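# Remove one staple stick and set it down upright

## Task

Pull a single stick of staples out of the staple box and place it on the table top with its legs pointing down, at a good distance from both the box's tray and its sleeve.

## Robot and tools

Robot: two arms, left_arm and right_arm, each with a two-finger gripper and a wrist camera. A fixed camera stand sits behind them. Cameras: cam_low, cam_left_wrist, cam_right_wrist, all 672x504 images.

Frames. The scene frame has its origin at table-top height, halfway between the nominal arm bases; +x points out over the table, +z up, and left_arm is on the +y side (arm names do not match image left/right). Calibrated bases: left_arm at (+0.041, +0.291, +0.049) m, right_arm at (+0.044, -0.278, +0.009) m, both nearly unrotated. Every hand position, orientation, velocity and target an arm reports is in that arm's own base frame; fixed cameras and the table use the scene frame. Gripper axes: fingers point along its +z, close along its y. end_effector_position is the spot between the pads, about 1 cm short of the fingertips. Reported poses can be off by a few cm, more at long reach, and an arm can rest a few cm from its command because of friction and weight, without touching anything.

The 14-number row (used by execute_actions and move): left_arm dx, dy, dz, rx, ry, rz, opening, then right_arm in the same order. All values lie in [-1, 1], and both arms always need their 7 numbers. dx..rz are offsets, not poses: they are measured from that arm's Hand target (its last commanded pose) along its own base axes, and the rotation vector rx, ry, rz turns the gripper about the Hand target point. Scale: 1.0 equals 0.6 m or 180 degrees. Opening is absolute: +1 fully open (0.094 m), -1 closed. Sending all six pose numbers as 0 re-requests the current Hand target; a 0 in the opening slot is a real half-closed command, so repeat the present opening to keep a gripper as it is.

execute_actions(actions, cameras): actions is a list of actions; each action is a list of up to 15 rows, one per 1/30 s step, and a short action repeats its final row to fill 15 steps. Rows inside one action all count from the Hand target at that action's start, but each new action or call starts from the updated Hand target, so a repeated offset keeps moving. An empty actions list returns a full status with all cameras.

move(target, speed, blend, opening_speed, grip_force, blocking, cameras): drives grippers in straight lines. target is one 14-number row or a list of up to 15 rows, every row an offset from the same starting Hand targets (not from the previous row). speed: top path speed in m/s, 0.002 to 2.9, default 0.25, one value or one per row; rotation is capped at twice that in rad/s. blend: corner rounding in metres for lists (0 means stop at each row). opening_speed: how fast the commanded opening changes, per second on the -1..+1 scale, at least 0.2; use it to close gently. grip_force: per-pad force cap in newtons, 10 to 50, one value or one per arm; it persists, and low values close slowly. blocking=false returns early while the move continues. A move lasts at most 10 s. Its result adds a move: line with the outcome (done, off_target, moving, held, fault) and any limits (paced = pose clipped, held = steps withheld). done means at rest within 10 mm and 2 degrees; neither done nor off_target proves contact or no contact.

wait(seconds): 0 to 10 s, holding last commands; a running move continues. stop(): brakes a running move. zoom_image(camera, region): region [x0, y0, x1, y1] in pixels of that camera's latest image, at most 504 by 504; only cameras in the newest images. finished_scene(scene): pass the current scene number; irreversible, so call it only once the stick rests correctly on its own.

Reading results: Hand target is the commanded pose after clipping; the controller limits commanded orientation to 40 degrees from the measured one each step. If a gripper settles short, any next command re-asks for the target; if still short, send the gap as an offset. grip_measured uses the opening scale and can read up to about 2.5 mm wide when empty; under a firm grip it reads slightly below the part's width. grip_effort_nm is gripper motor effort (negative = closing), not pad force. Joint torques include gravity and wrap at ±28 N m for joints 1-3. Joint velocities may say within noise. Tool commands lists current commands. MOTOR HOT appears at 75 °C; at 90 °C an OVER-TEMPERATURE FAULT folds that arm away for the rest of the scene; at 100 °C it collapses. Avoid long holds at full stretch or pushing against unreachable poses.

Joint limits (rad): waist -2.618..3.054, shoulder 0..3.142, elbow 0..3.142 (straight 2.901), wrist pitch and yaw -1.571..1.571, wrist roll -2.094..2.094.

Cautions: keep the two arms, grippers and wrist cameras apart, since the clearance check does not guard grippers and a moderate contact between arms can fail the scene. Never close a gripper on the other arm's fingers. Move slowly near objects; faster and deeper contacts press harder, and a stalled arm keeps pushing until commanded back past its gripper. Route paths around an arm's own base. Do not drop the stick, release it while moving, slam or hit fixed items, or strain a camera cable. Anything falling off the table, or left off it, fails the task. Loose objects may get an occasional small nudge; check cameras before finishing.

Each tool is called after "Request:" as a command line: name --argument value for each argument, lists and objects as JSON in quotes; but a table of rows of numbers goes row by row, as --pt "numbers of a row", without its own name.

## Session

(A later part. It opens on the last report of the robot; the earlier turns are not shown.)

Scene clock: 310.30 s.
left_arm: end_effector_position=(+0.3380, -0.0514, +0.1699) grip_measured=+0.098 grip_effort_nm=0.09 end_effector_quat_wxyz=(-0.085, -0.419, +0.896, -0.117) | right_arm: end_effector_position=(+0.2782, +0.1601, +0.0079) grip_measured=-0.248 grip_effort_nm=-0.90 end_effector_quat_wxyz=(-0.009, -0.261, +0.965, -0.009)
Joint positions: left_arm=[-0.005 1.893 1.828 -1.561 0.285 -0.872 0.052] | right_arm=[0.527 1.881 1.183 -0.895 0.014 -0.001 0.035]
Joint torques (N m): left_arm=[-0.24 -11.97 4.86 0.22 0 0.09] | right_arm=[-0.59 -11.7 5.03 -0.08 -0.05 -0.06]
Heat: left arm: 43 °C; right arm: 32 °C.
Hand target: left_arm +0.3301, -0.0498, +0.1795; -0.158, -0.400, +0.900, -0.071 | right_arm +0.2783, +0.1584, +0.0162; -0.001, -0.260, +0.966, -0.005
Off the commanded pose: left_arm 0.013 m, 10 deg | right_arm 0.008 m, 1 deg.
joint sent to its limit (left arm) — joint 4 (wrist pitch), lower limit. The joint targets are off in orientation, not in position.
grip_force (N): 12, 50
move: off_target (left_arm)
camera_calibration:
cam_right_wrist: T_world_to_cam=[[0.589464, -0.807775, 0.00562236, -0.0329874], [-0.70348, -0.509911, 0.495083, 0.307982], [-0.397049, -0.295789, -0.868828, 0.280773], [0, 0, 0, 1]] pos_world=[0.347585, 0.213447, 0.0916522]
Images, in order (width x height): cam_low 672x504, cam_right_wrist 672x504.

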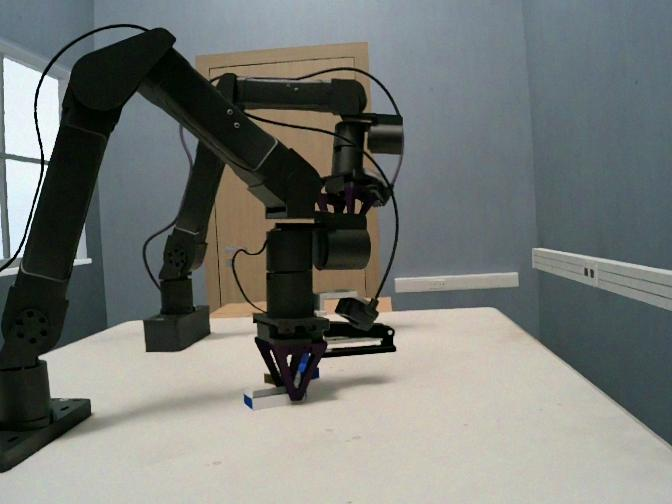

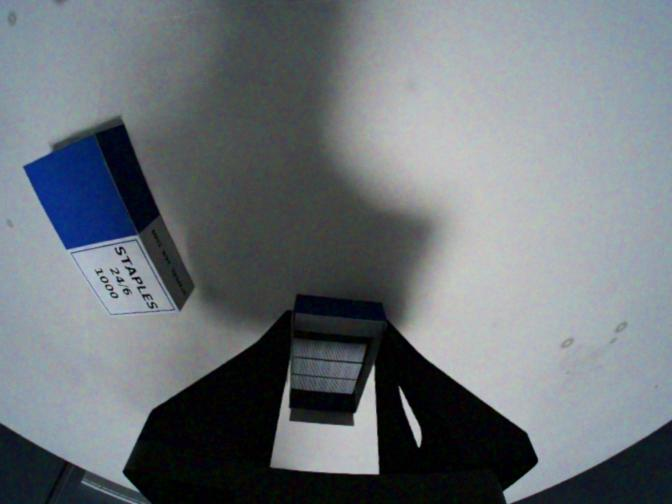

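Request:
move --pt "0 0 0 0 0 0 0.1 0 0 0.06 0 0 0 -0.26" --pt "0 0 0 0 0 0 0.1 0 0 0.125 0.0556 -0.0962 0 -0.26" --speed '[0.08,0.12]' --blend '[0.01,0]' --cameras '["cam_right_wrist","cam_low"]'

Request:
zoom_image --camera "cam_right_wrist" --region '[260, 280, 420, 440]'

Scene clock: 313.40 s.
left_arm: end_effector_position=(+0.3380, -0.0514, +0.1699) grip_measured=+0.098 grip_effort_nm=0.09 end_effector_quat_wxyz=(-0.085, -0.419, +0.896, -0.117) | right_arm: end_effector_position=(+0.2746, +0.1580, +0.0849) grip_measured=-0.250 grip_effort_nm=-1.02 end_effector_quat_wxyz=(+0.150, -0.257, +0.954, +0.033)
Joint positions: left_arm=[-0.005 1.893 1.828 -1.561 0.285 -0.872 0.052] | right_arm=[0.527 1.477 1.006 -0.792 0.014 -0.001 0.035]
Joint torques (N m): left_arm=[-0.24 -11.97 4.88 0.22 0 0.09] | right_arm=[-0.66 -8.02 6.01 0.66 -0.08 -0.07]
Heat: left arm: 43 °C; right arm: 32 °C.
Hand target: left_arm +0.3301, -0.0498, +0.1795; -0.158, -0.400, +0.900, -0.071 | right_arm +0.2784, +0.1584, +0.0913; +0.167, -0.255, +0.951, +0.039
Off the commanded pose: left_arm 0.013 m, 10 deg | right_arm 0.007 m, 2 deg.
joint sent to its limit (left arm) — joint 4 (wrist pitch), lower limit. The joint targets are off in orientation, not in position.
grip_force (N): 12, 50
move: off_target (left_arm)
camera_calibration:
cam_right_wrist: T_world_to_cam=[[0.58301, -0.811532, 0.0389177, -0.0334648], [-0.80197, -0.567144, 0.187598, 0.328423], [-0.13017, -0.140582, -0.981475, 0.257367], [0, 0, 0, 1]] pos_world=[0.316397, 0.195286, 0.19229]
Images, in order (width x height): cam_low 672x504, cam_right_wrist 672x504.

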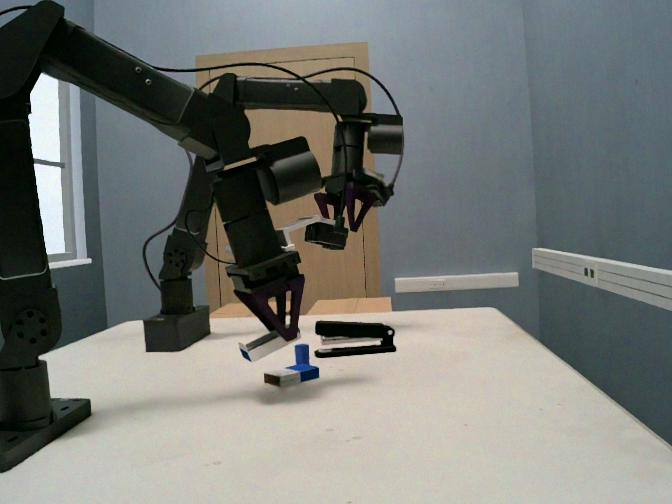

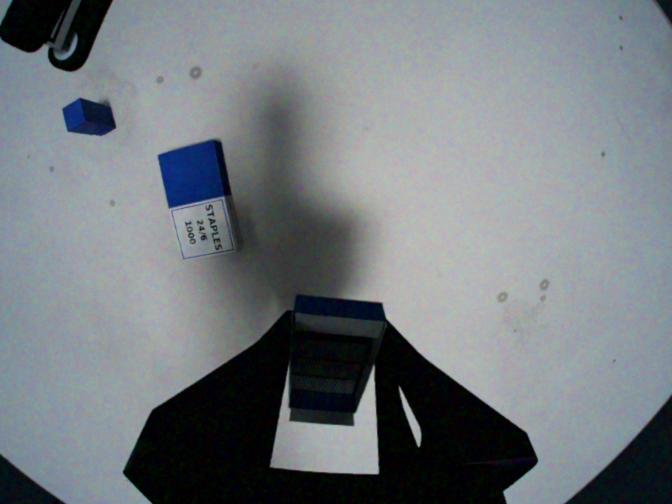

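Scaled by 3.150 from the camera's 672x504 image, which has a finer 960x720 frame.

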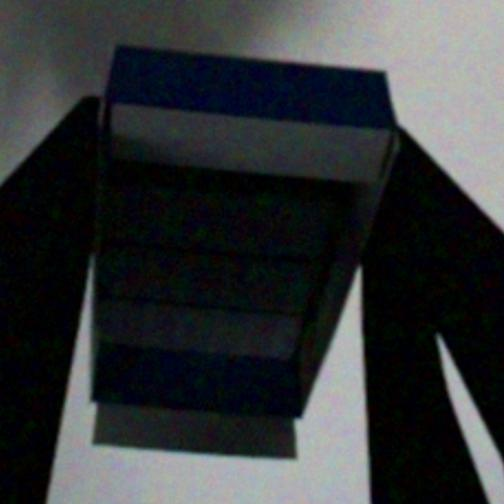

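Request:
execute_actions --actions '[[[0,0,0,0,0,0,0.1,0,0,0,0.00658,0.0038,-0.02088,-0.26],[0,0,0,0,0,0,0.1,0,0,0,0.00658,0.0038,-0.02088,-0.26],[0,0,0,0,0,0,0.1,0,0,0,0.00658,0.0038,-0.02088,-0.26],[0,0,0,0,0,0,0.1,0,0,0,-0.00658,-0.0038,0.02088,-0.26],[0,0,0,0,0,0,0.1,0,0,0,-0.00658,-0.0038,0.02088,-0.26],[0,0,0,0,0,0,0.1,0,0,0,-0.00658,-0.0038,0.02088,-0.26],[0,0,0,0,0,0,0.1,0,0,0,0.00658,0.0038,-0.02088,-0.26],[0,0,0,0,0,0,0.1,0,0,0,0.00658,0.0038,-0.02088,-0.26],[0,0,0,0,0,0,0.1,0,0,0,0.00658,0.0038,-0.02088,-0.26],[0,0,0,0,0,0,0.1,0,0,0,-0.00658,-0.0038,0.02088,-0.26],[0,0,0,0,0,0,0.1,0,0,0,-0.00658,-0.0038,0.02088,-0.26],[0,0,0,0,0,0,0.1,0,0,0,-0.00658,-0.0038,0.02088,-0.26],[0,0,0,0,0,0,0.1,0,0,0,0,0,0,-0.26]]]' --cameras '["cam_right_wrist"]'

Request:
zoom_image --camera "cam_right_wrist" --region '[280, 310, 400, 430]'

Scene clock: 314.77 s.
left_arm: end_effector_position=(+0.3380, -0.0514, +0.1699) grip_measured=+0.098 grip_effort_nm=0.09 end_effector_quat_wxyz=(-0.085, -0.419, +0.896, -0.117) | right_arm: end_effector_position=(+0.2750, +0.1575, +0.0850) grip_measured=-0.250 grip_effort_nm=-1.02 end_effector_quat_wxyz=(+0.150, -0.262, +0.953, +0.032)
Joint positions: left_arm=[-0.005 1.893 1.828 -1.561 0.285 -0.872 0.052] | right_arm=[0.525 1.477 1.006 -0.791 0.014 -0.014 0.035]
Joint torques (N m): left_arm=[-0.24 -11.97 4.86 0.22 0 0.08] | right_arm=[-0.53 -8.02 6.01 0.64 -0.08 0.04]
Heat: left arm: 43 °C; right arm: 32 °C.
Hand target: left_arm +0.3301, -0.0498, +0.1795; -0.158, -0.400, +0.900, -0.071 | right_arm +0.2784, +0.1584, +0.0912; +0.167, -0.255, +0.951, +0.039
Off the commanded pose: left_arm 0.013 m, 10 deg | right_arm 0.007 m, 2 deg.
joint sent to its limit (left arm) — joint 4 (wrist pitch), lower limit. The joint targets are off in orientation, not in position.
grip_force (N): 12, 50
camera_calibration:
cam_right_wrist: T_world_to_cam=[[0.591331, -0.80529, 0.0428463, -0.0376654], [-0.796441, -0.574846, 0.187708, 0.328217], [-0.126529, -0.145122, -0.98129, 0.257091], [0, 0, 0, 1]] pos_world=[0.316208, 0.195652, 0.192286]
Images, in order (width x height): cam_right_wrist 672x504.

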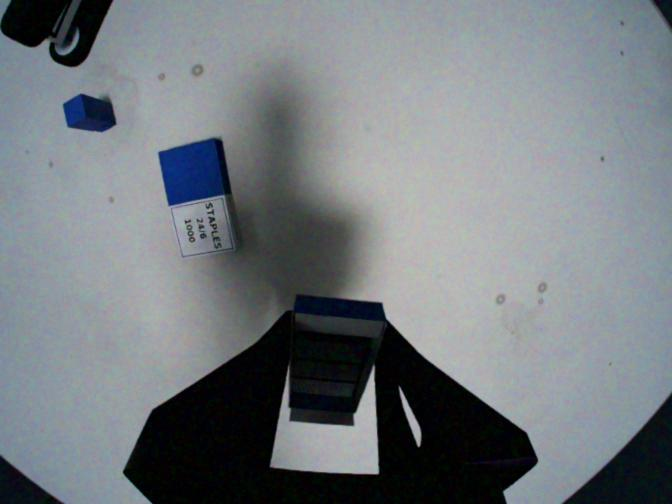

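Scaled by 4.200 from the camera's 672x504 image, which has a finer 960x720 frame.

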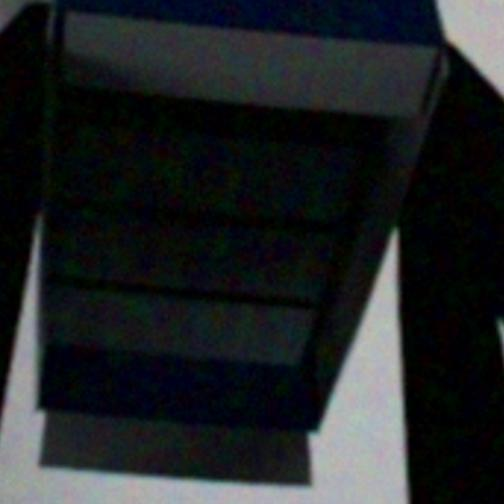

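Request:
zoom_image --camera "cam_right_wrist" --region '[285, 335, 365, 415]'

Scaled by 6.300 from the camera's 672x504 image, which has a finer 960x720 frame.

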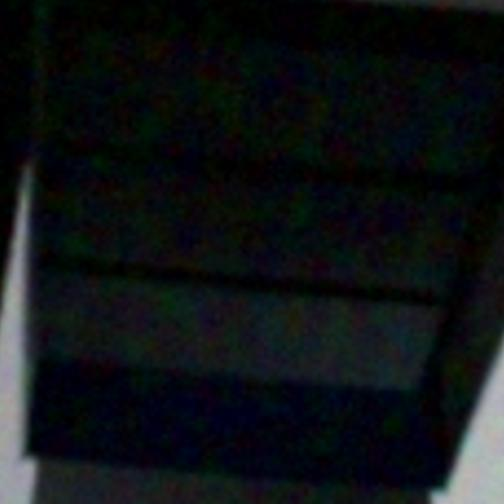

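Request:
execute_actions --actions '[[[0,0,0,0,0,0,0.1,0,0,0,0.00658,0.0038,-0.02088,-0.26],[0,0,0,0,0,0,0.1,0,0,0,0.00658,0.0038,-0.02088,-0.26],[0,0,0,0,0,0,0.1,0,0,0,0.00658,0.0038,-0.02088,-0.26],[0,0,0,0,0,0,0.1,0,0,0,-0.00658,-0.0038,0.02088,-0.26],[0,0,0,0,0,0,0.1,0,0,0,-0.00658,-0.0038,0.02088,-0.26],[0,0,0,0,0,0,0.1,0,0,0,-0.00658,-0.0038,0.02088,-0.26],[0,0,0,0,0,0,0.1,0,0,0,0.00658,0.0038,-0.02088,-0.26],[0,0,0,0,0,0,0.1,0,0,0,0.00658,0.0038,-0.02088,-0.26],[0,0,0,0,0,0,0.1,0,0,0,0.00658,0.0038,-0.02088,-0.26],[0,0,0,0,0,0,0.1,0,0,0,-0.00658,-0.0038,0.02088,-0.26],[0,0,0,0,0,0,0.1,0,0,0,-0.00658,-0.0038,0.02088,-0.26],[0,0,0,0,0,0,0.1,0,0,0,-0.00658,-0.0038,0.02088,-0.26],[0,0,0,0,0,0,0.1,0,0,0,0,0,0,-0.26]]]' --cameras '["cam_right_wrist"]'

Request:
zoom_image --camera "cam_right_wrist" --region '[285, 335, 365, 415]'

Scene clock: 316.23 s.
left_arm: end_effector_position=(+0.3380, -0.0514, +0.1699) grip_measured=+0.098 grip_effort_nm=0.09 end_effector_quat_wxyz=(-0.085, -0.419, +0.896, -0.117) | right_arm: end_effector_position=(+0.2750, +0.1576, +0.0850) grip_measured=-0.250 grip_effort_nm=-1.02 end_effector_quat_wxyz=(+0.151, -0.262, +0.953, +0.033)
Joint positions: left_arm=[-0.005 1.893 1.828 -1.561 0.285 -0.872 0.052] | right_arm=[0.525 1.477 1.006 -0.791 0.013 -0.015 0.035]
Joint torques (N m): left_arm=[-0.24 -11.97 4.88 0.22 0 0.09] | right_arm=[-0.51 -8.02 6.02 0.63 -0.08 0.07]
Heat: left arm: 43 °C; right arm: 32 °C.
Hand target: left_arm +0.3301, -0.0498, +0.1795; -0.158, -0.400, +0.900, -0.071 | right_arm +0.2784, +0.1585, +0.0913; +0.167, -0.255, +0.951, +0.040
Off the commanded pose: left_arm 0.013 m, 10 deg | right_arm 0.007 m, 2 deg.
joint sent to its limit (left arm) — joint 4 (wrist pitch), lower limit. The joint targets are off in orientation, not in position.
grip_force (N): 12, 50
camera_calibration:
cam_right_wrist: T_world_to_cam=[[0.591721, -0.805012, 0.0426807, -0.0377362], [-0.796198, -0.575312, 0.187307, 0.328348], [-0.12623, -0.144816, -0.981374, 0.257065], [0, 0, 0, 1]] pos_world=[0.316208, 0.195751, 0.192385]
Images, in order (width x height): cam_right_wrist 672x504.

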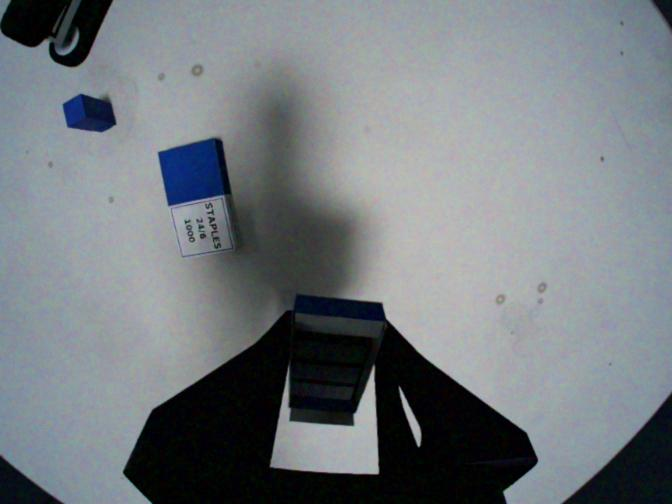

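Scaled by 6.300 from the camera's 672x504 image, which has a finer 960x720 frame.

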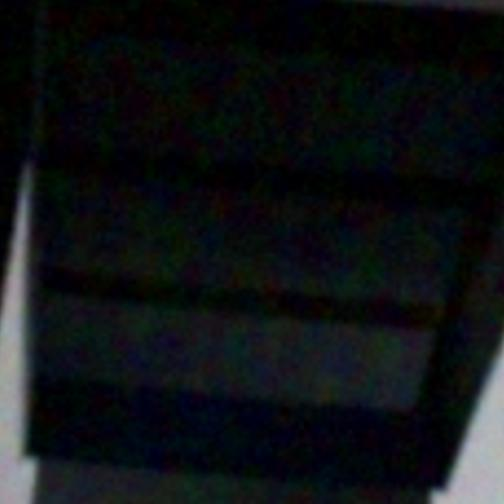

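Request:
execute_actions --actions '[[[0,0,0,0,0,0,0.1,0,0,0,0.00658,0.0038,-0.02088,-0.26],[0,0,0,0,0,0,0.1,0,0,0,0.00658,0.0038,-0.02088,-0.26],[0,0,0,0,0,0,0.1,0,0,0,0.00658,0.0038,-0.02088,-0.26],[0,0,0,0,0,0,0.1,0,0,0,-0.00658,-0.0038,0.02088,-0.26],[0,0,0,0,0,0,0.1,0,0,0,-0.00658,-0.0038,0.02088,-0.26],[0,0,0,0,0,0,0.1,0,0,0,-0.00658,-0.0038,0.02088,-0.26],[0,0,0,0,0,0,0.1,0,0,0,0.00658,0.0038,-0.02088,-0.26],[0,0,0,0,0,0,0.1,0,0,0,0.00658,0.0038,-0.02088,-0.26],[0,0,0,0,0,0,0.1,0,0,0,0.00658,0.0038,-0.02088,-0.26],[0,0,0,0,0,0,0.1,0,0,0,-0.00658,-0.0038,0.02088,-0.26],[0,0,0,0,0,0,0.1,0,0,0,-0.00658,-0.0038,0.02088,-0.26],[0,0,0,0,0,0,0.1,0,0,0,-0.00658,-0.0038,0.02088,-0.26],[0,0,0,0,0,0,0.1,0,0,0,0,0,0,-0.26]]]' --cameras '["cam_right_wrist"]'

Request:
zoom_image --camera "cam_right_wrist" --region '[285, 335, 365, 415]'

Scene clock: 317.60 s.
left_arm: end_effector_position=(+0.3380, -0.0514, +0.1699) grip_measured=+0.098 grip_effort_nm=0.09 end_effector_quat_wxyz=(-0.085, -0.419, +0.896, -0.117) | right_arm: end_effector_position=(+0.2750, +0.1576, +0.0850) grip_measured=-0.250 grip_effort_nm=-1.02 end_effector_quat_wxyz=(+0.150, -0.262, +0.953, +0.033)
Joint positions: left_arm=[-0.005 1.893 1.828 -1.561 0.285 -0.872 0.052] | right_arm=[0.525 1.477 1.006 -0.791 0.013 -0.014 0.035]
Joint torques (N m): left_arm=[-0.24 -11.97 4.86 0.22 0 0.08] | right_arm=[-0.51 -8.01 6.01 0.63 -0.07 0.09]
Heat: left arm: 43 °C; right arm: 32 °C.
Hand target: left_arm +0.3301, -0.0498, +0.1795; -0.158, -0.400, +0.900, -0.071 | right_arm +0.2784, +0.1584, +0.0913; +0.167, -0.255, +0.951, +0.039
Off the commanded pose: left_arm 0.013 m, 10 deg | right_arm 0.007 m, 2 deg.
joint sent to its limit (left arm) — joint 4 (wrist pitch), lower limit. The joint targets are off in orientation, not in position.
grip_force (N): 12, 50
camera_calibration:
cam_right_wrist: T_world_to_cam=[[0.591417, -0.805239, 0.0426143, -0.037662], [-0.796409, -0.575019, 0.187313, 0.328299], [-0.126328, -0.144719, -0.981375, 0.257063], [0, 0, 0, 1]] pos_world=[0.316208, 0.195653, 0.192385]
Images, in order (width x height): cam_right_wrist 672x504.

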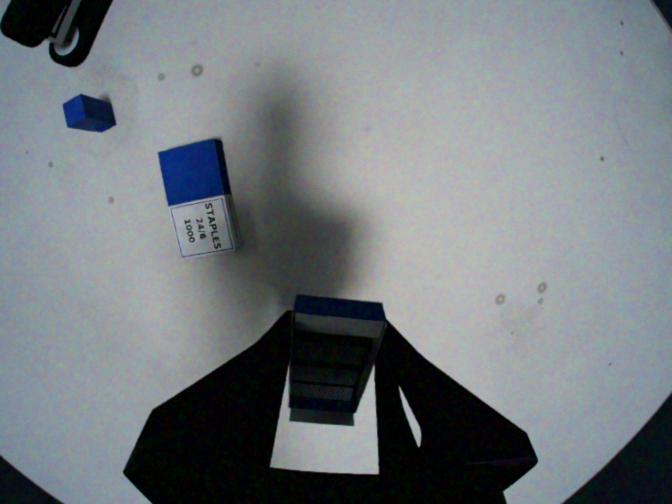

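Scaled by 6.300 from the camera's 672x504 image, which has a finer 960x720 frame.

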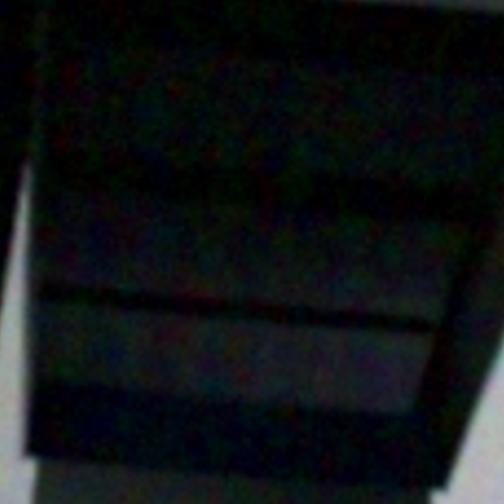

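Request:
execute_actions --actions '[[[0,0,0,0,0,0,0.1,0,0,0,0.00658,0.0038,-0.02088,-0.26],[0,0,0,0,0,0,0.1,0,0,0,0.00658,0.0038,-0.02088,-0.26],[0,0,0,0,0,0,0.1,0,0,0,0.00658,0.0038,-0.02088,-0.26],[0,0,0,0,0,0,0.1,0,0,0,-0.00658,-0.0038,0.02088,-0.26],[0,0,0,0,0,0,0.1,0,0,0,-0.00658,-0.0038,0.02088,-0.26],[0,0,0,0,0,0,0.1,0,0,0,-0.00658,-0.0038,0.02088,-0.26],[0,0,0,0,0,0,0.1,0,0,0,0.00658,0.0038,-0.02088,-0.26],[0,0,0,0,0,0,0.1,0,0,0,0.00658,0.0038,-0.02088,-0.26],[0,0,0,0,0,0,0.1,0,0,0,0.00658,0.0038,-0.02088,-0.26],[0,0,0,0,0,0,0.1,0,0,0,-0.00658,-0.0038,0.02088,-0.26],[0,0,0,0,0,0,0.1,0,0,0,-0.00658,-0.0038,0.02088,-0.26],[0,0,0,0,0,0,0.1,0,0,0,-0.00658,-0.0038,0.02088,-0.26],[0,0,0,0,0,0,0.1,0,0,0,0,0,0,-0.26]]]' --cameras '["cam_right_wrist"]'

Request:
zoom_image --camera "cam_right_wrist" --region '[285, 335, 365, 415]'

Scene clock: 318.87 s.
left_arm: end_effector_position=(+0.3380, -0.0514, +0.1699) grip_measured=+0.098 grip_effort_nm=0.09 end_effector_quat_wxyz=(-0.085, -0.419, +0.896, -0.117) | right_arm: end_effector_position=(+0.2750, +0.1576, +0.0850) grip_measured=-0.250 grip_effort_nm=-1.02 end_effector_quat_wxyz=(+0.151, -0.262, +0.953, +0.033)
Joint positions: left_arm=[-0.005 1.893 1.828 -1.561 0.285 -0.872 0.052] | right_arm=[0.525 1.477 1.006 -0.791 0.013 -0.015 0.035]
Joint torques (N m): left_arm=[-0.25 -11.99 4.88 0.22 0 0.08] | right_arm=[-0.51 -8.03 6.01 0.63 -0.07 0.04]
Heat: left arm: 43 °C; right arm: 32 °C.
Hand target: left_arm +0.3301, -0.0498, +0.1795; -0.158, -0.400, +0.900, -0.071 | right_arm +0.2784, +0.1584, +0.0912; +0.167, -0.255, +0.951, +0.039
Off the commanded pose: left_arm 0.013 m, 10 deg | right_arm 0.007 m, 2 deg.
joint sent to its limit (left arm) — joint 4 (wrist pitch), lower limit. The joint targets are off in orientation, not in position.
grip_force (N): 12, 50
camera_calibration:
cam_right_wrist: T_world_to_cam=[[0.591721, -0.805012, 0.0426807, -0.0377362], [-0.796198, -0.575312, 0.187307, 0.328348], [-0.12623, -0.144816, -0.981374, 0.257065], [0, 0, 0, 1]] pos_world=[0.316208, 0.195751, 0.192385]
Images, in order (width x height): cam_right_wrist 672x504.

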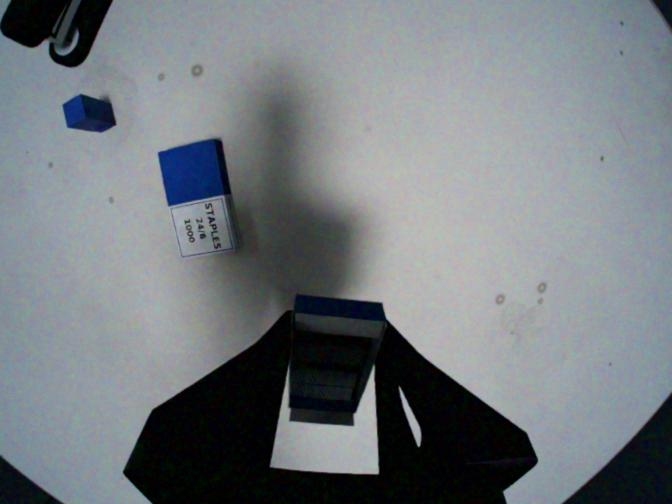

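Scaled by 6.300 from the camera's 672x504 image, which has a finer 960x720 frame.

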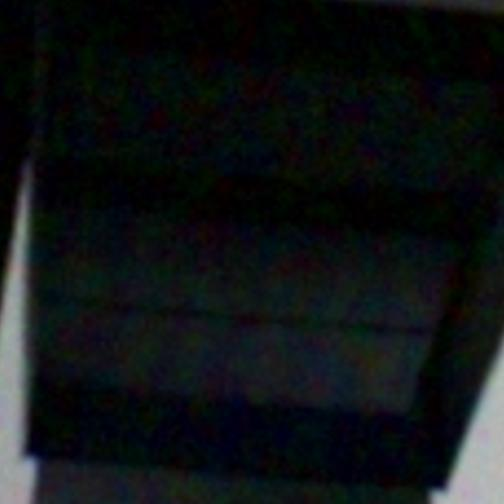

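Request:
move --pt "0 0 0 0 0 0 0.1 0 0 -0.075 -0.0556 0.0962 0 -0.26" --pt "0 0 0 0 0 0 0.1 0 0 -0.1335 -0.0556 0.0962 0 -0.26" --speed '[0.1,0.04]' --blend '[0.005,0]' --cameras '["cam_right_wrist","cam_low"]'

Request:
zoom_image --camera "cam_low" --region '[180, 300, 340, 420]'

Request:
zoom_image --camera "cam_right_wrist" --region '[260, 280, 420, 440]'

Scene clock: 322.57 s.
left_arm: end_effector_position=(+0.3380, -0.0514, +0.1699) grip_measured=+0.098 grip_effort_nm=0.09 end_effector_quat_wxyz=(-0.085, -0.419, +0.896, -0.117) | right_arm: end_effector_position=(+0.2764, +0.1584, +0.0149) grip_measured=-0.250 grip_effort_nm=-1.02 end_effector_quat_wxyz=(-0.002, -0.265, +0.964, -0.007)
Joint positions: left_arm=[-0.005 1.893 1.828 -1.561 0.285 -0.872 0.052] | right_arm=[0.525 1.849 1.17 -0.9 0.013 -0.013 0.035]
Joint torques (N m): left_arm=[-0.25 -11.97 4.88 0.22 0 0.09] | right_arm=[-0.42 -7.87 5.22 0.14 -0.06 0.05]
Heat: left arm: 43 °C; right arm: 32 °C.
Hand target: left_arm +0.3301, -0.0498, +0.1795; -0.158, -0.400, +0.900, -0.071 | right_arm +0.2783, +0.1584, +0.0111; -0.001, -0.260, +0.966, -0.005
Off the commanded pose: left_arm 0.013 m, 10 deg | right_arm 0.004 m, 1 deg.
joint sent to its limit (left arm) — joint 4 (wrist pitch), lower limit. The joint targets are off in orientation, not in position.
grip_force (N): 12, 50
move: off_target (left_arm)
camera_calibration:
cam_right_wrist: T_world_to_cam=[[0.597015, -0.802202, 0.00667155, -0.036295], [-0.704545, -0.520324, 0.482576, 0.304631], [-0.383652, -0.292806, -0.875829, 0.281531], [0, 0, 0, 1]] pos_world=[0.344305, 0.211825, 0.0998078]
Images, in order (width x height): cam_low 672x504, cam_right_wrist 672x504.

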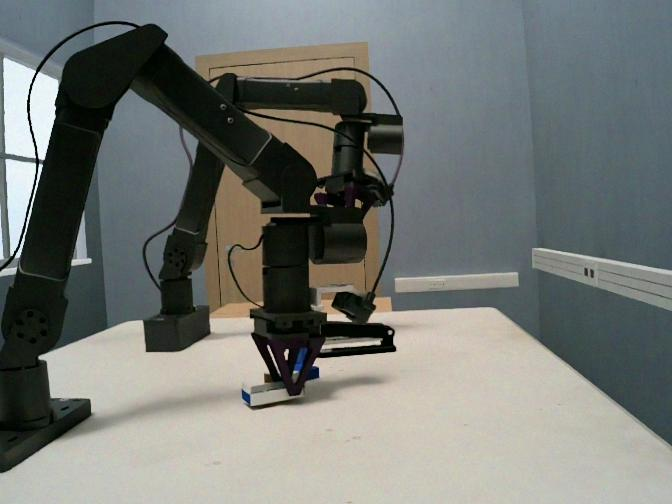

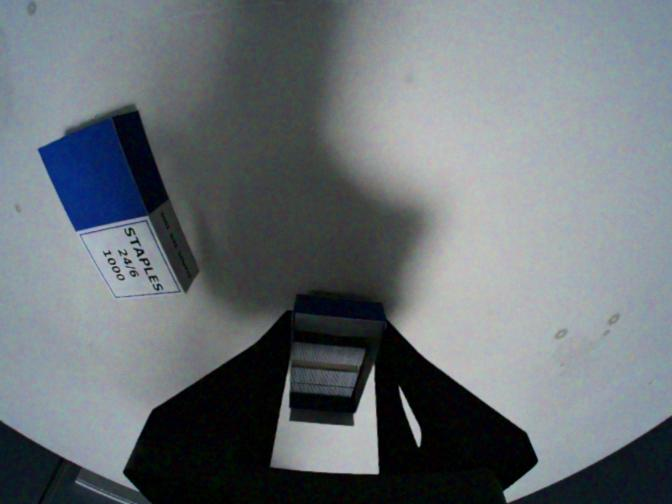

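Scaled by 3.150 from the camera's 672x504 image, which has a finer 960x720 frame.

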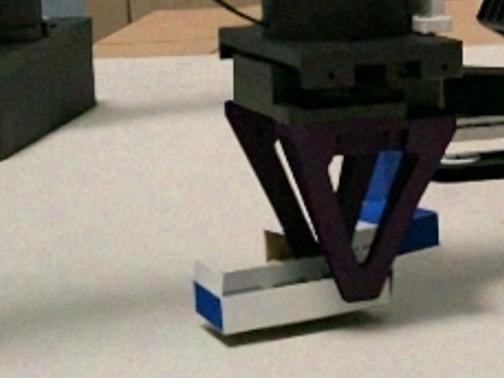

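Scaled by 3.150 from the camera's 672x504 image, which has a finer 960x720 frame.

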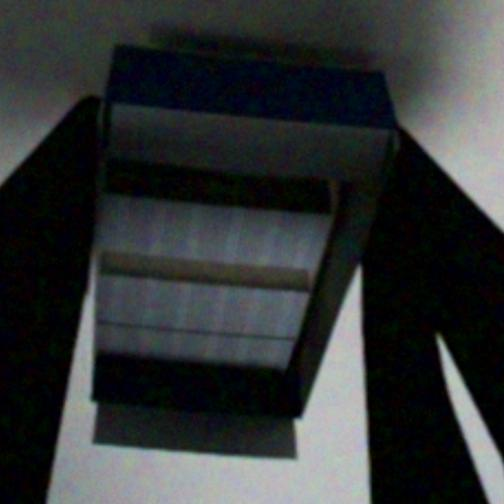

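Request:
move --target '[0,0,0,0,0,0,0.1,0,0,-0.0117,0,0,0,-0.26]' --speed 0.03 --cameras '["cam_right_wrist","cam_low"]'

Request:
zoom_image --camera "cam_low" --region '[180, 300, 340, 420]'

Scene clock: 323.50 s.
left_arm: end_effector_position=(+0.3380, -0.0514, +0.1699) grip_measured=+0.098 grip_effort_nm=0.09 end_effector_quat_wxyz=(-0.085, -0.419, +0.896, -0.117) | right_arm: end_effector_position=(+0.2758, +0.1581, +0.0085) grip_measured=-0.250 grip_effort_nm=-1.02 end_effector_quat_wxyz=(-0.004, -0.266, +0.964, -0.008)
Joint positions: left_arm=[-0.005 1.893 1.828 -1.561 0.285 -0.872 0.052] | right_arm=[0.525 1.859 1.156 -0.878 0.013 -0.013 0.035]
Joint torques (N m): left_arm=[-0.25 -11.97 4.88 0.22 0 0.09] | right_arm=[-0.43 -7.82 5.11 0.19 -0.05 0.05]
Heat: left arm: 43 °C; right arm: 32 °C.
Hand target: left_arm +0.3301, -0.0498, +0.1795; -0.158, -0.400, +0.900, -0.071 | right_arm +0.2783, +0.1584, +0.0041; -0.001, -0.260, +0.966, -0.005
Off the commanded pose: left_arm 0.013 m, 10 deg | right_arm 0.005 m, 1 deg.
joint sent to its limit (left arm) — joint 4 (wrist pitch), lower limit. The joint targets are off in orientation, not in position.
grip_force (N): 12, 50
move: off_target (left_arm)
camera_calibration:
cam_right_wrist: T_world_to_cam=[[0.597038, -0.802188, 0.00633234, -0.0362315], [-0.703383, -0.519672, 0.484968, 0.306611], [-0.385745, -0.293998, -0.874509, 0.276364], [0, 0, 0, 1]] pos_world=[0.343902, 0.211523, 0.0932164]
Images, in order (width x height): cam_low 672x504, cam_right_wrist 672x504.

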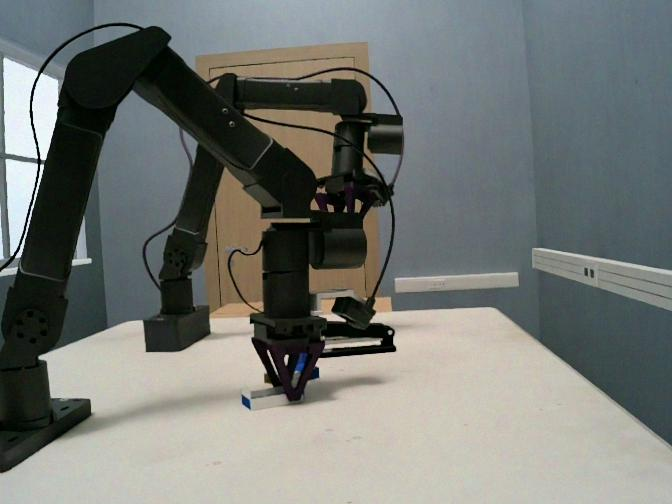

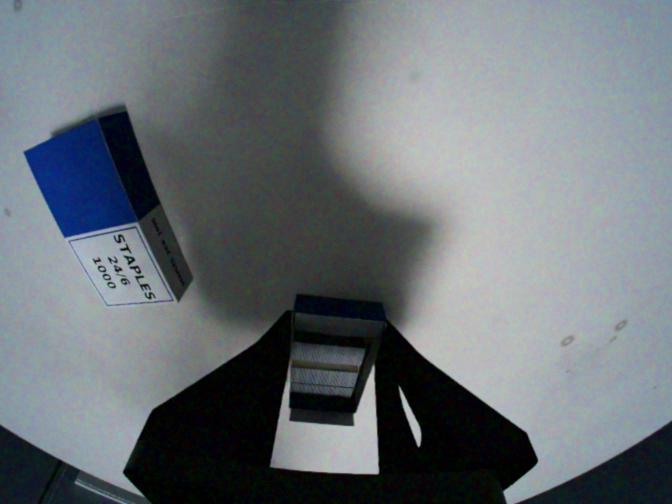

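Scaled by 3.150 from the camera's 672x504 image, which has a finer 960x720 frame.

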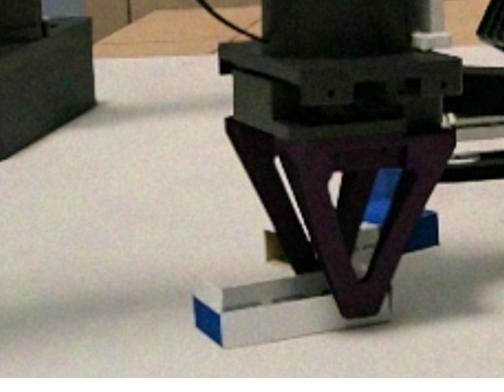

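Request:
move --pt "0 0 0 0 0 0 0.1 0 0 0.008 0 0 0 -0.26" --pt "0 0 0 0 0 0 0.1 0 0 0.008 0 0 0 0.1" --pt "0 0 0 0 0 0 0.1 0 0 0.12 0 0 0 0.1" --speed '[0.03,0.03,0.1]' --opening_speed 0.6 --cameras '["cam_right_wrist","cam_low"]'

Scene clock: 326.73 s.
left_arm: end_effector_position=(+0.3380, -0.0514, +0.1699) grip_measured=+0.098 grip_effort_nm=0.09 end_effector_quat_wxyz=(-0.085, -0.419, +0.896, -0.117) | right_arm: end_effector_position=(+0.2719, +0.1558, +0.0626) grip_measured=+0.098 grip_effort_nm=0.11 end_effector_quat_wxyz=(-0.021, -0.265, +0.964, -0.012)
Joint positions: left_arm=[-0.005 1.893 1.828 -1.561 0.285 -0.872 0.052] | right_arm=[0.525 1.803 1.312 -1.125 0.013 -0.012 0.052]
Joint torques (N m): left_arm=[-0.25 -11.97 4.88 0.22 0 0.09] | right_arm=[-0.42 -10.77 7.94 -0.13 -0.05 0.05]
Heat: left arm: 43 °C; right arm: 32 °C.
Hand target: left_arm +0.3301, -0.0498, +0.1795; -0.158, -0.400, +0.900, -0.071 | right_arm +0.2783, +0.1584, +0.0760; -0.001, -0.260, +0.966, -0.005
Off the commanded pose: left_arm 0.013 m, 10 deg | right_arm 0.015 m, 2 deg.
joint sent to its limit (left arm) — joint 4 (wrist pitch), lower limit. The joint targets are off in orientation, not in position.
grip_force (N): 12, 50
move: off_target (left_arm, right_arm)
camera_calibration:
cam_right_wrist: T_world_to_cam=[[0.59687, -0.802334, 0.00236552, -0.0356954], [-0.688421, -0.51061, 0.515126, 0.269061], [-0.412095, -0.309092, -0.857111, 0.329878], [0, 0, 0, 1]] pos_world=[0.342474, 0.210708, 0.144226]
Images, in order (width x height): cam_low 672x504, cam_right_wrist 672x504.

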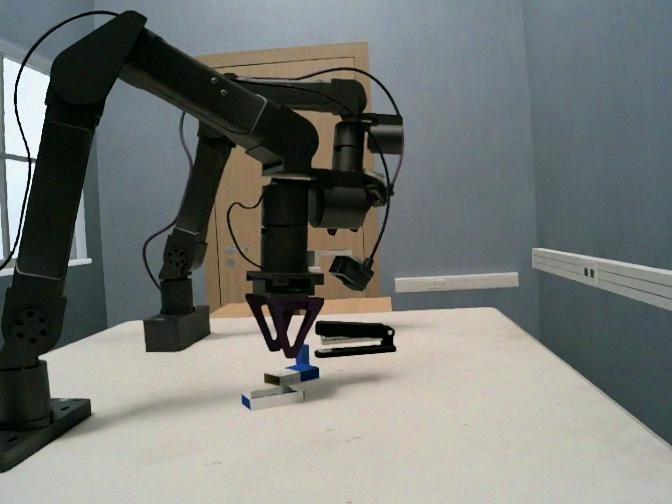

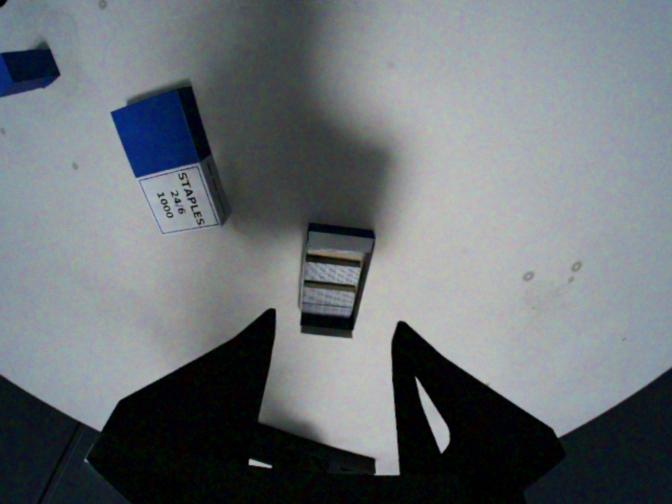

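Request:
move --target '[0,0,0,0,0,0,0.1,-0.0255,-0.0107,0.0133,0,0,-0.5,-0.5]' --speed 0.3 --cameras '["cam_right_wrist"]'

Request:
zoom_image --camera "cam_right_wrist" --region '[240, 180, 440, 380]'

Scene clock: 330.57 s.
left_arm: end_effector_position=(+0.3380, -0.0514, +0.1699) grip_measured=+0.098 grip_effort_nm=0.09 end_effector_quat_wxyz=(-0.085, -0.419, +0.896, -0.117) | right_arm: end_effector_position=(+0.2657, +0.1565, +0.0769) grip_measured=-0.498 grip_effort_nm=-0.09 end_effector_quat_wxyz=(-0.008, +0.493, +0.870, -0.007)
Joint positions: left_arm=[-0.005 1.893 1.828 -1.561 0.285 -0.872 0.052] | right_arm=[0.525 1.748 1.304 -1.146 -0.007 1.555 0.024]
Joint torques (N m): left_arm=[-0.25 -11.97 4.86 0.22 0 0.09] | right_arm=[-0.55 -10.76 5.39 -0.14 0.01 0.05]
Heat: left arm: 43 °C; right arm: 32 °C.
Hand target: left_arm +0.3301, -0.0498, +0.1795; -0.158, -0.400, +0.900, -0.071 | right_arm +0.2630, +0.1519, +0.0840; -0.004, +0.499, +0.867, -0.004
Off the commanded pose: left_arm 0.013 m, 10 deg | right_arm 0.009 m, 1 deg.
joint sent to its limit (left arm) — joint 4 (wrist pitch), lower limit. The joint targets are off in orientation, not in position.
grip_force (N): 12, 50
move: off_target (left_arm)
camera_calibration:
cam_right_wrist: T_world_to_cam=[[-0.800476, -0.599224, 0.0129912, 0.307202], [-0.51979, 0.704829, 0.482737, 0.025234], [-0.298424, 0.379666, -0.875669, 0.203357], [0, 0, 0, 1]] pos_world=[0.319711, 0.0890892, 0.161901]
Images, in order (width x height): cam_right_wrist 672x504.

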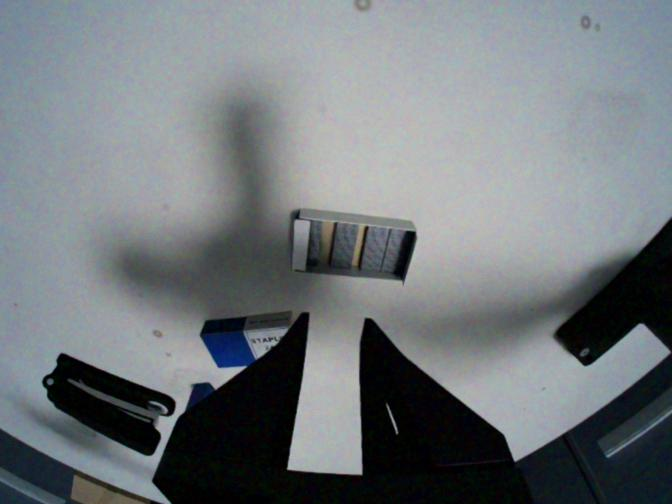

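Scaled by 2.520 from the camera's 672x504 image, which has a finer 960x720 frame.

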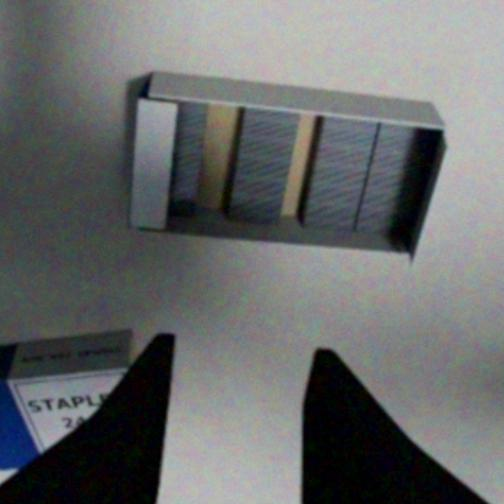

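Request:
move --target '[0,0,0,0,0,0,0.1,-0.0058,-0.0065,-0.0483,0,0,0,-0.64]' --speed 0.1 --opening_speed 0.6 --cameras '["cam_right_wrist"]'

Request:
zoom_image --camera "cam_right_wrist" --region '[260, 200, 440, 380]'

Scene clock: 332.43 s.
left_arm: end_effector_position=(+0.3380, -0.0514, +0.1699) grip_measured=+0.098 grip_effort_nm=0.09 end_effector_quat_wxyz=(-0.085, -0.419, +0.896, -0.117) | right_arm: end_effector_position=(+0.2571, +0.1498, +0.0511) grip_measured=-0.638 grip_effort_nm=-0.09 end_effector_quat_wxyz=(-0.011, +0.495, +0.869, -0.012)
Joint positions: left_arm=[-0.005 1.893 1.828 -1.561 0.285 -0.872 0.052] | right_arm=[0.52 1.744 1.194 -1.052 -0.007 1.556 0.017]
Joint torques (N m): left_arm=[-0.24 -11.97 4.86 0.22 0 0.08] | right_arm=[-0.64 -9.61 5.33 0.04 0.01 0.01]
Heat: left arm: 43 °C; right arm: 32 °C.
Hand target: left_arm +0.3301, -0.0498, +0.1795; -0.158, -0.400, +0.900, -0.071 | right_arm +0.2595, +0.1480, +0.0550; -0.004, +0.499, +0.867, -0.003
Off the commanded pose: left_arm 0.013 m, 10 deg | right_arm 0.005 m, 1 deg.
joint sent to its limit (left arm) — joint 4 (wrist pitch), lower limit. The joint targets are off in orientation, not in position.
grip_force (N): 12, 50
move: off_target (left_arm)
camera_calibration:
cam_right_wrist: T_world_to_cam=[[-0.803404, -0.594887, 0.0255348, 0.296073], [-0.510795, 0.710605, 0.483869, 0.03466], [-0.305993, 0.375699, -0.874768, 0.18316], [0, 0, 0, 1]] pos_world=[0.311616, 0.0826875, 0.135891]
Images, in order (width x height): cam_right_wrist 672x504.

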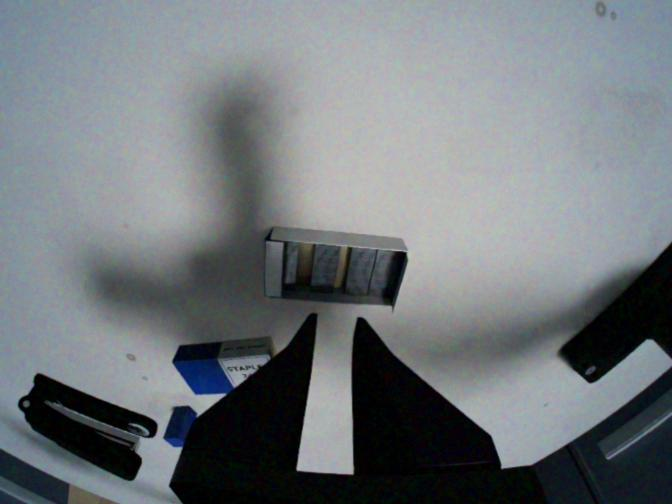

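Scaled by 2.800 from the camera's 672x504 image, which has a finer 960x720 frame.

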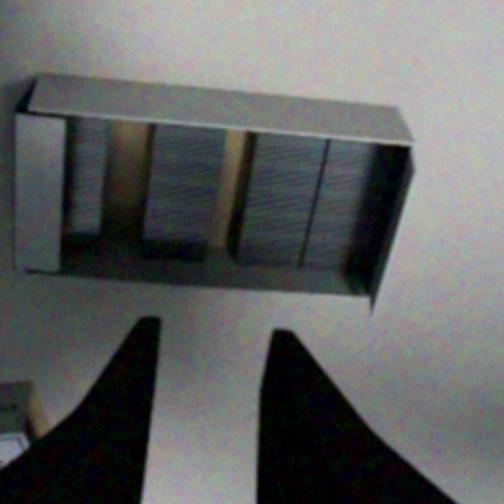

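Request:
move --target '[0,0,0,0,0,0,0.1,0.0075,0.0017,-0.0317,0,0,0,-0.64]' --speed 0.06 --cameras '["cam_right_wrist"]'

Request:
zoom_image --camera "cam_right_wrist" --region '[260, 200, 440, 380]'

Scene clock: 333.90 s.
left_arm: end_effector_position=(+0.3380, -0.0514, +0.1699) grip_measured=+0.098 grip_effort_nm=0.09 end_effector_quat_wxyz=(-0.085, -0.419, +0.896, -0.117) | right_arm: end_effector_position=(+0.2633, +0.1519, +0.0402) grip_measured=-0.638 grip_effort_nm=-0.09 end_effector_quat_wxyz=(-0.004, +0.497, +0.868, +0.000)
Joint positions: left_arm=[-0.005 1.893 1.828 -1.561 0.285 -0.872 0.052] | right_arm=[0.516 1.755 1.161 -0.98 -0.007 1.556 0.017]
Joint torques (N m): left_arm=[-0.25 -11.97 4.86 0.22 0 0.08] | right_arm=[-0.65 -7.13 5.27 0.09 0.01 -0.04]
Heat: left arm: 43 °C; right arm: 32 °C.
Hand target: left_arm +0.3301, -0.0498, +0.1795; -0.158, -0.400, +0.900, -0.071 | right_arm +0.2640, +0.1490, +0.0360; -0.004, +0.499, +0.867, -0.004
Off the commanded pose: left_arm 0.013 m, 10 deg | right_arm 0.005 m, 1 deg.
joint sent to its limit (left arm) — joint 4 (wrist pitch), lower limit. The joint targets are off in orientation, not in position.
grip_force (N): 12, 50
move: off_target (left_arm)
camera_calibration:
cam_right_wrist: T_world_to_cam=[[-0.80618, -0.591664, -0.0028788, 0.303962], [-0.519806, 0.705929, 0.481109, 0.0448777], [-0.282623, 0.389357, -0.876656, 0.166576], [0, 0, 0, 1]] pos_world=[0.315454, 0.0833053, 0.125314]
Images, in order (width x height): cam_right_wrist 672x504.

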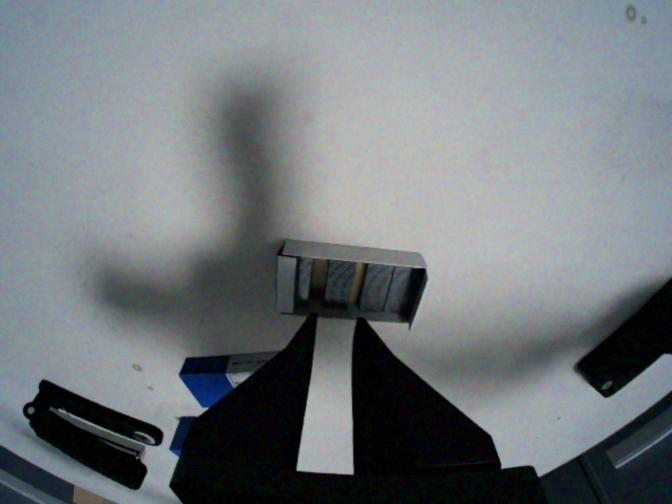

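Scaled by 2.800 from the camera's 672x504 image, which has a finer 960x720 frame.

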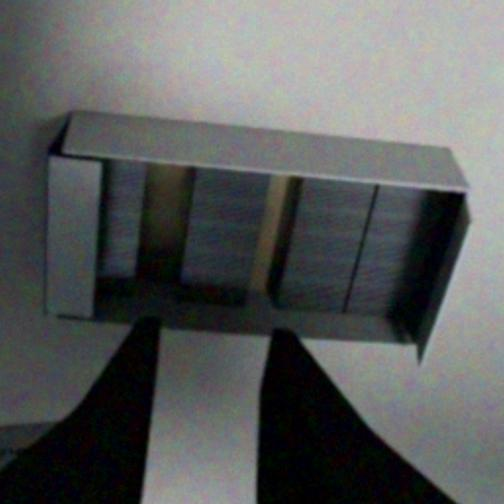

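Request:
move --target '[0,0,0,0,0,0,0.1,-0.0022,-0.0017,-0.0283,0,0,0,-0.64]' --speed 0.05 --cameras '["cam_right_wrist"]'

Request:
zoom_image --camera "cam_right_wrist" --region '[260, 220, 440, 400]'

Scene clock: 335.33 s.
left_arm: end_effector_position=(+0.3380, -0.0514, +0.1699) grip_measured=+0.098 grip_effort_nm=0.09 end_effector_quat_wxyz=(-0.085, -0.419, +0.896, -0.117) | right_arm: end_effector_position=(+0.2621, +0.1512, +0.0233) grip_measured=-0.638 grip_effort_nm=-0.09 end_effector_quat_wxyz=(-0.004, +0.497, +0.868, +0.001)
Joint positions: left_arm=[-0.005 1.893 1.828 -1.561 0.285 -0.872 0.052] | right_arm=[0.516 1.775 1.112 -0.912 -0.007 1.556 0.017]
Joint torques (N m): left_arm=[-0.24 -11.97 4.86 0.23 0 0.08] | right_arm=[-0.73 -7.16 5.18 0.11 0 -0.05]
Heat: left arm: 43 °C; right arm: 32 °C.
Hand target: left_arm +0.3301, -0.0498, +0.1795; -0.158, -0.400, +0.900, -0.071 | right_arm +0.2628, +0.1481, +0.0191; -0.004, +0.499, +0.867, -0.003
Off the commanded pose: left_arm 0.013 m, 10 deg | right_arm 0.005 m, 1 deg.
joint sent to its limit (left arm) — joint 4 (wrist pitch), lower limit. The joint targets are off in orientation, not in position.
grip_force (N): 12, 50
move: off_target (left_arm)
camera_calibration:
cam_right_wrist: T_world_to_cam=[[-0.80621, -0.591621, -0.00326191, 0.30258], [-0.519936, 0.705872, 0.481053, 0.0529302], [-0.282299, 0.389526, -0.876685, 0.151582], [0, 0, 0, 1]] pos_world=[0.314254, 0.0826055, 0.108414]
Images, in order (width x height): cam_right_wrist 672x504.

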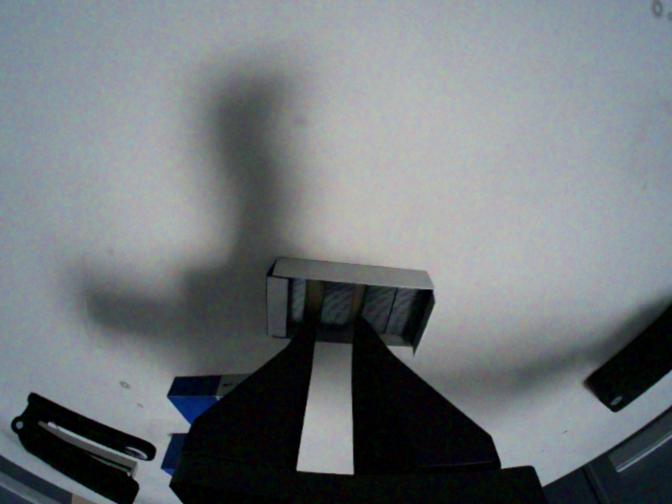

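Scaled by 2.800 from the camera's 672x504 image, which has a finer 960x720 frame.

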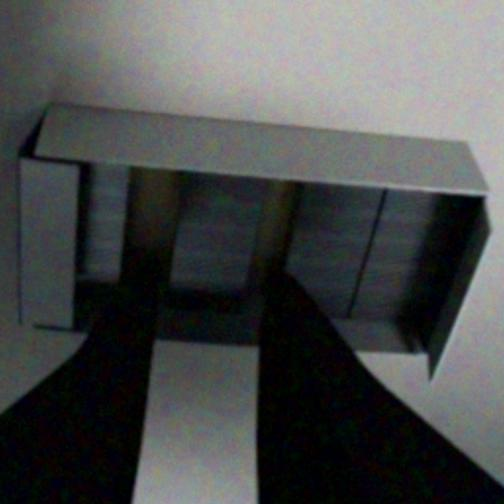

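Request:
move --pt "0 0 0 0 0 0 0.1 0.0005 -0.0005 -0.0133 0 0 0 -0.655" --speed 0.04 --cameras '["cam_right_wrist"]'

Request:
zoom_image --camera "cam_right_wrist" --region '[260, 240, 420, 400]'

Scene clock: 336.83 s.
left_arm: end_effector_position=(+0.3380, -0.0514, +0.1699) grip_measured=+0.098 grip_effort_nm=0.09 end_effector_quat_wxyz=(-0.085, -0.419, +0.896, -0.117) | right_arm: end_effector_position=(+0.2625, +0.1514, +0.0156) grip_measured=-0.653 grip_effort_nm=-0.09 end_effector_quat_wxyz=(-0.004, +0.497, +0.868, +0.001)
Joint positions: left_arm=[-0.005 1.893 1.828 -1.561 0.285 -0.872 0.052] | right_arm=[0.516 1.788 1.095 -0.88 -0.007 1.556 0.016]
Joint torques (N m): left_arm=[-0.24 -11.97 4.88 0.22 0 0.09] | right_arm=[-0.84 -7.13 5.04 0.07 0 -0.07]
Heat: left arm: 43 °C; right arm: 32 °C.
Hand target: left_arm +0.3301, -0.0498, +0.1795; -0.158, -0.400, +0.900, -0.071 | right_arm +0.2630, +0.1477, +0.0110; -0.004, +0.499, +0.867, -0.003
Off the commanded pose: left_arm 0.013 m, 10 deg | right_arm 0.006 m, 1 deg.
joint sent to its limit (left arm) — joint 4 (wrist pitch), lower limit. The joint targets are off in orientation, not in position.
grip_force (N): 12, 50
move: off_target (left_arm)
camera_calibration:
cam_right_wrist: T_world_to_cam=[[-0.806202, -0.591624, -0.00443684, 0.303032], [-0.520429, 0.705578, 0.480951, 0.0568385], [-0.281412, 0.390053, -0.876736, 0.144521], [0, 0, 0, 1]] pos_world=[0.314555, 0.0828061, 0.100715]
Images, in order (width x height): cam_right_wrist 672x504.

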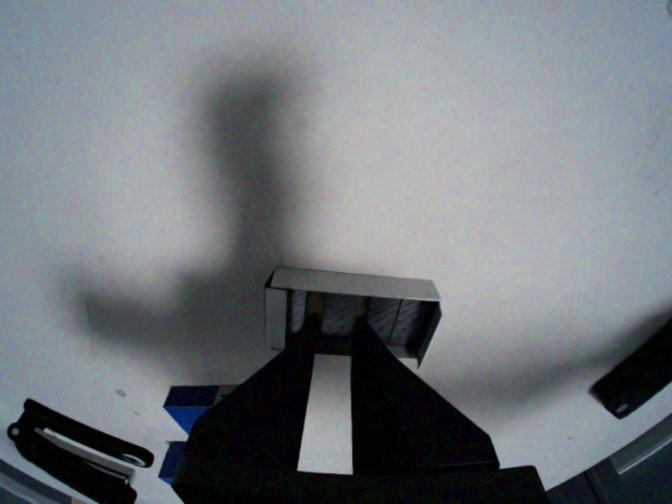

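Scaled by 3.150 from the camera's 672x504 image, which has a finer 960x720 frame.

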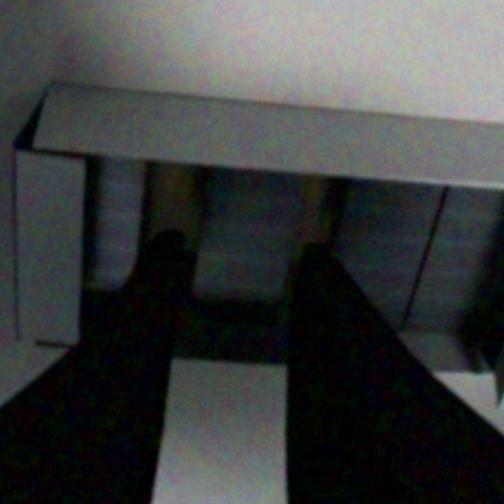

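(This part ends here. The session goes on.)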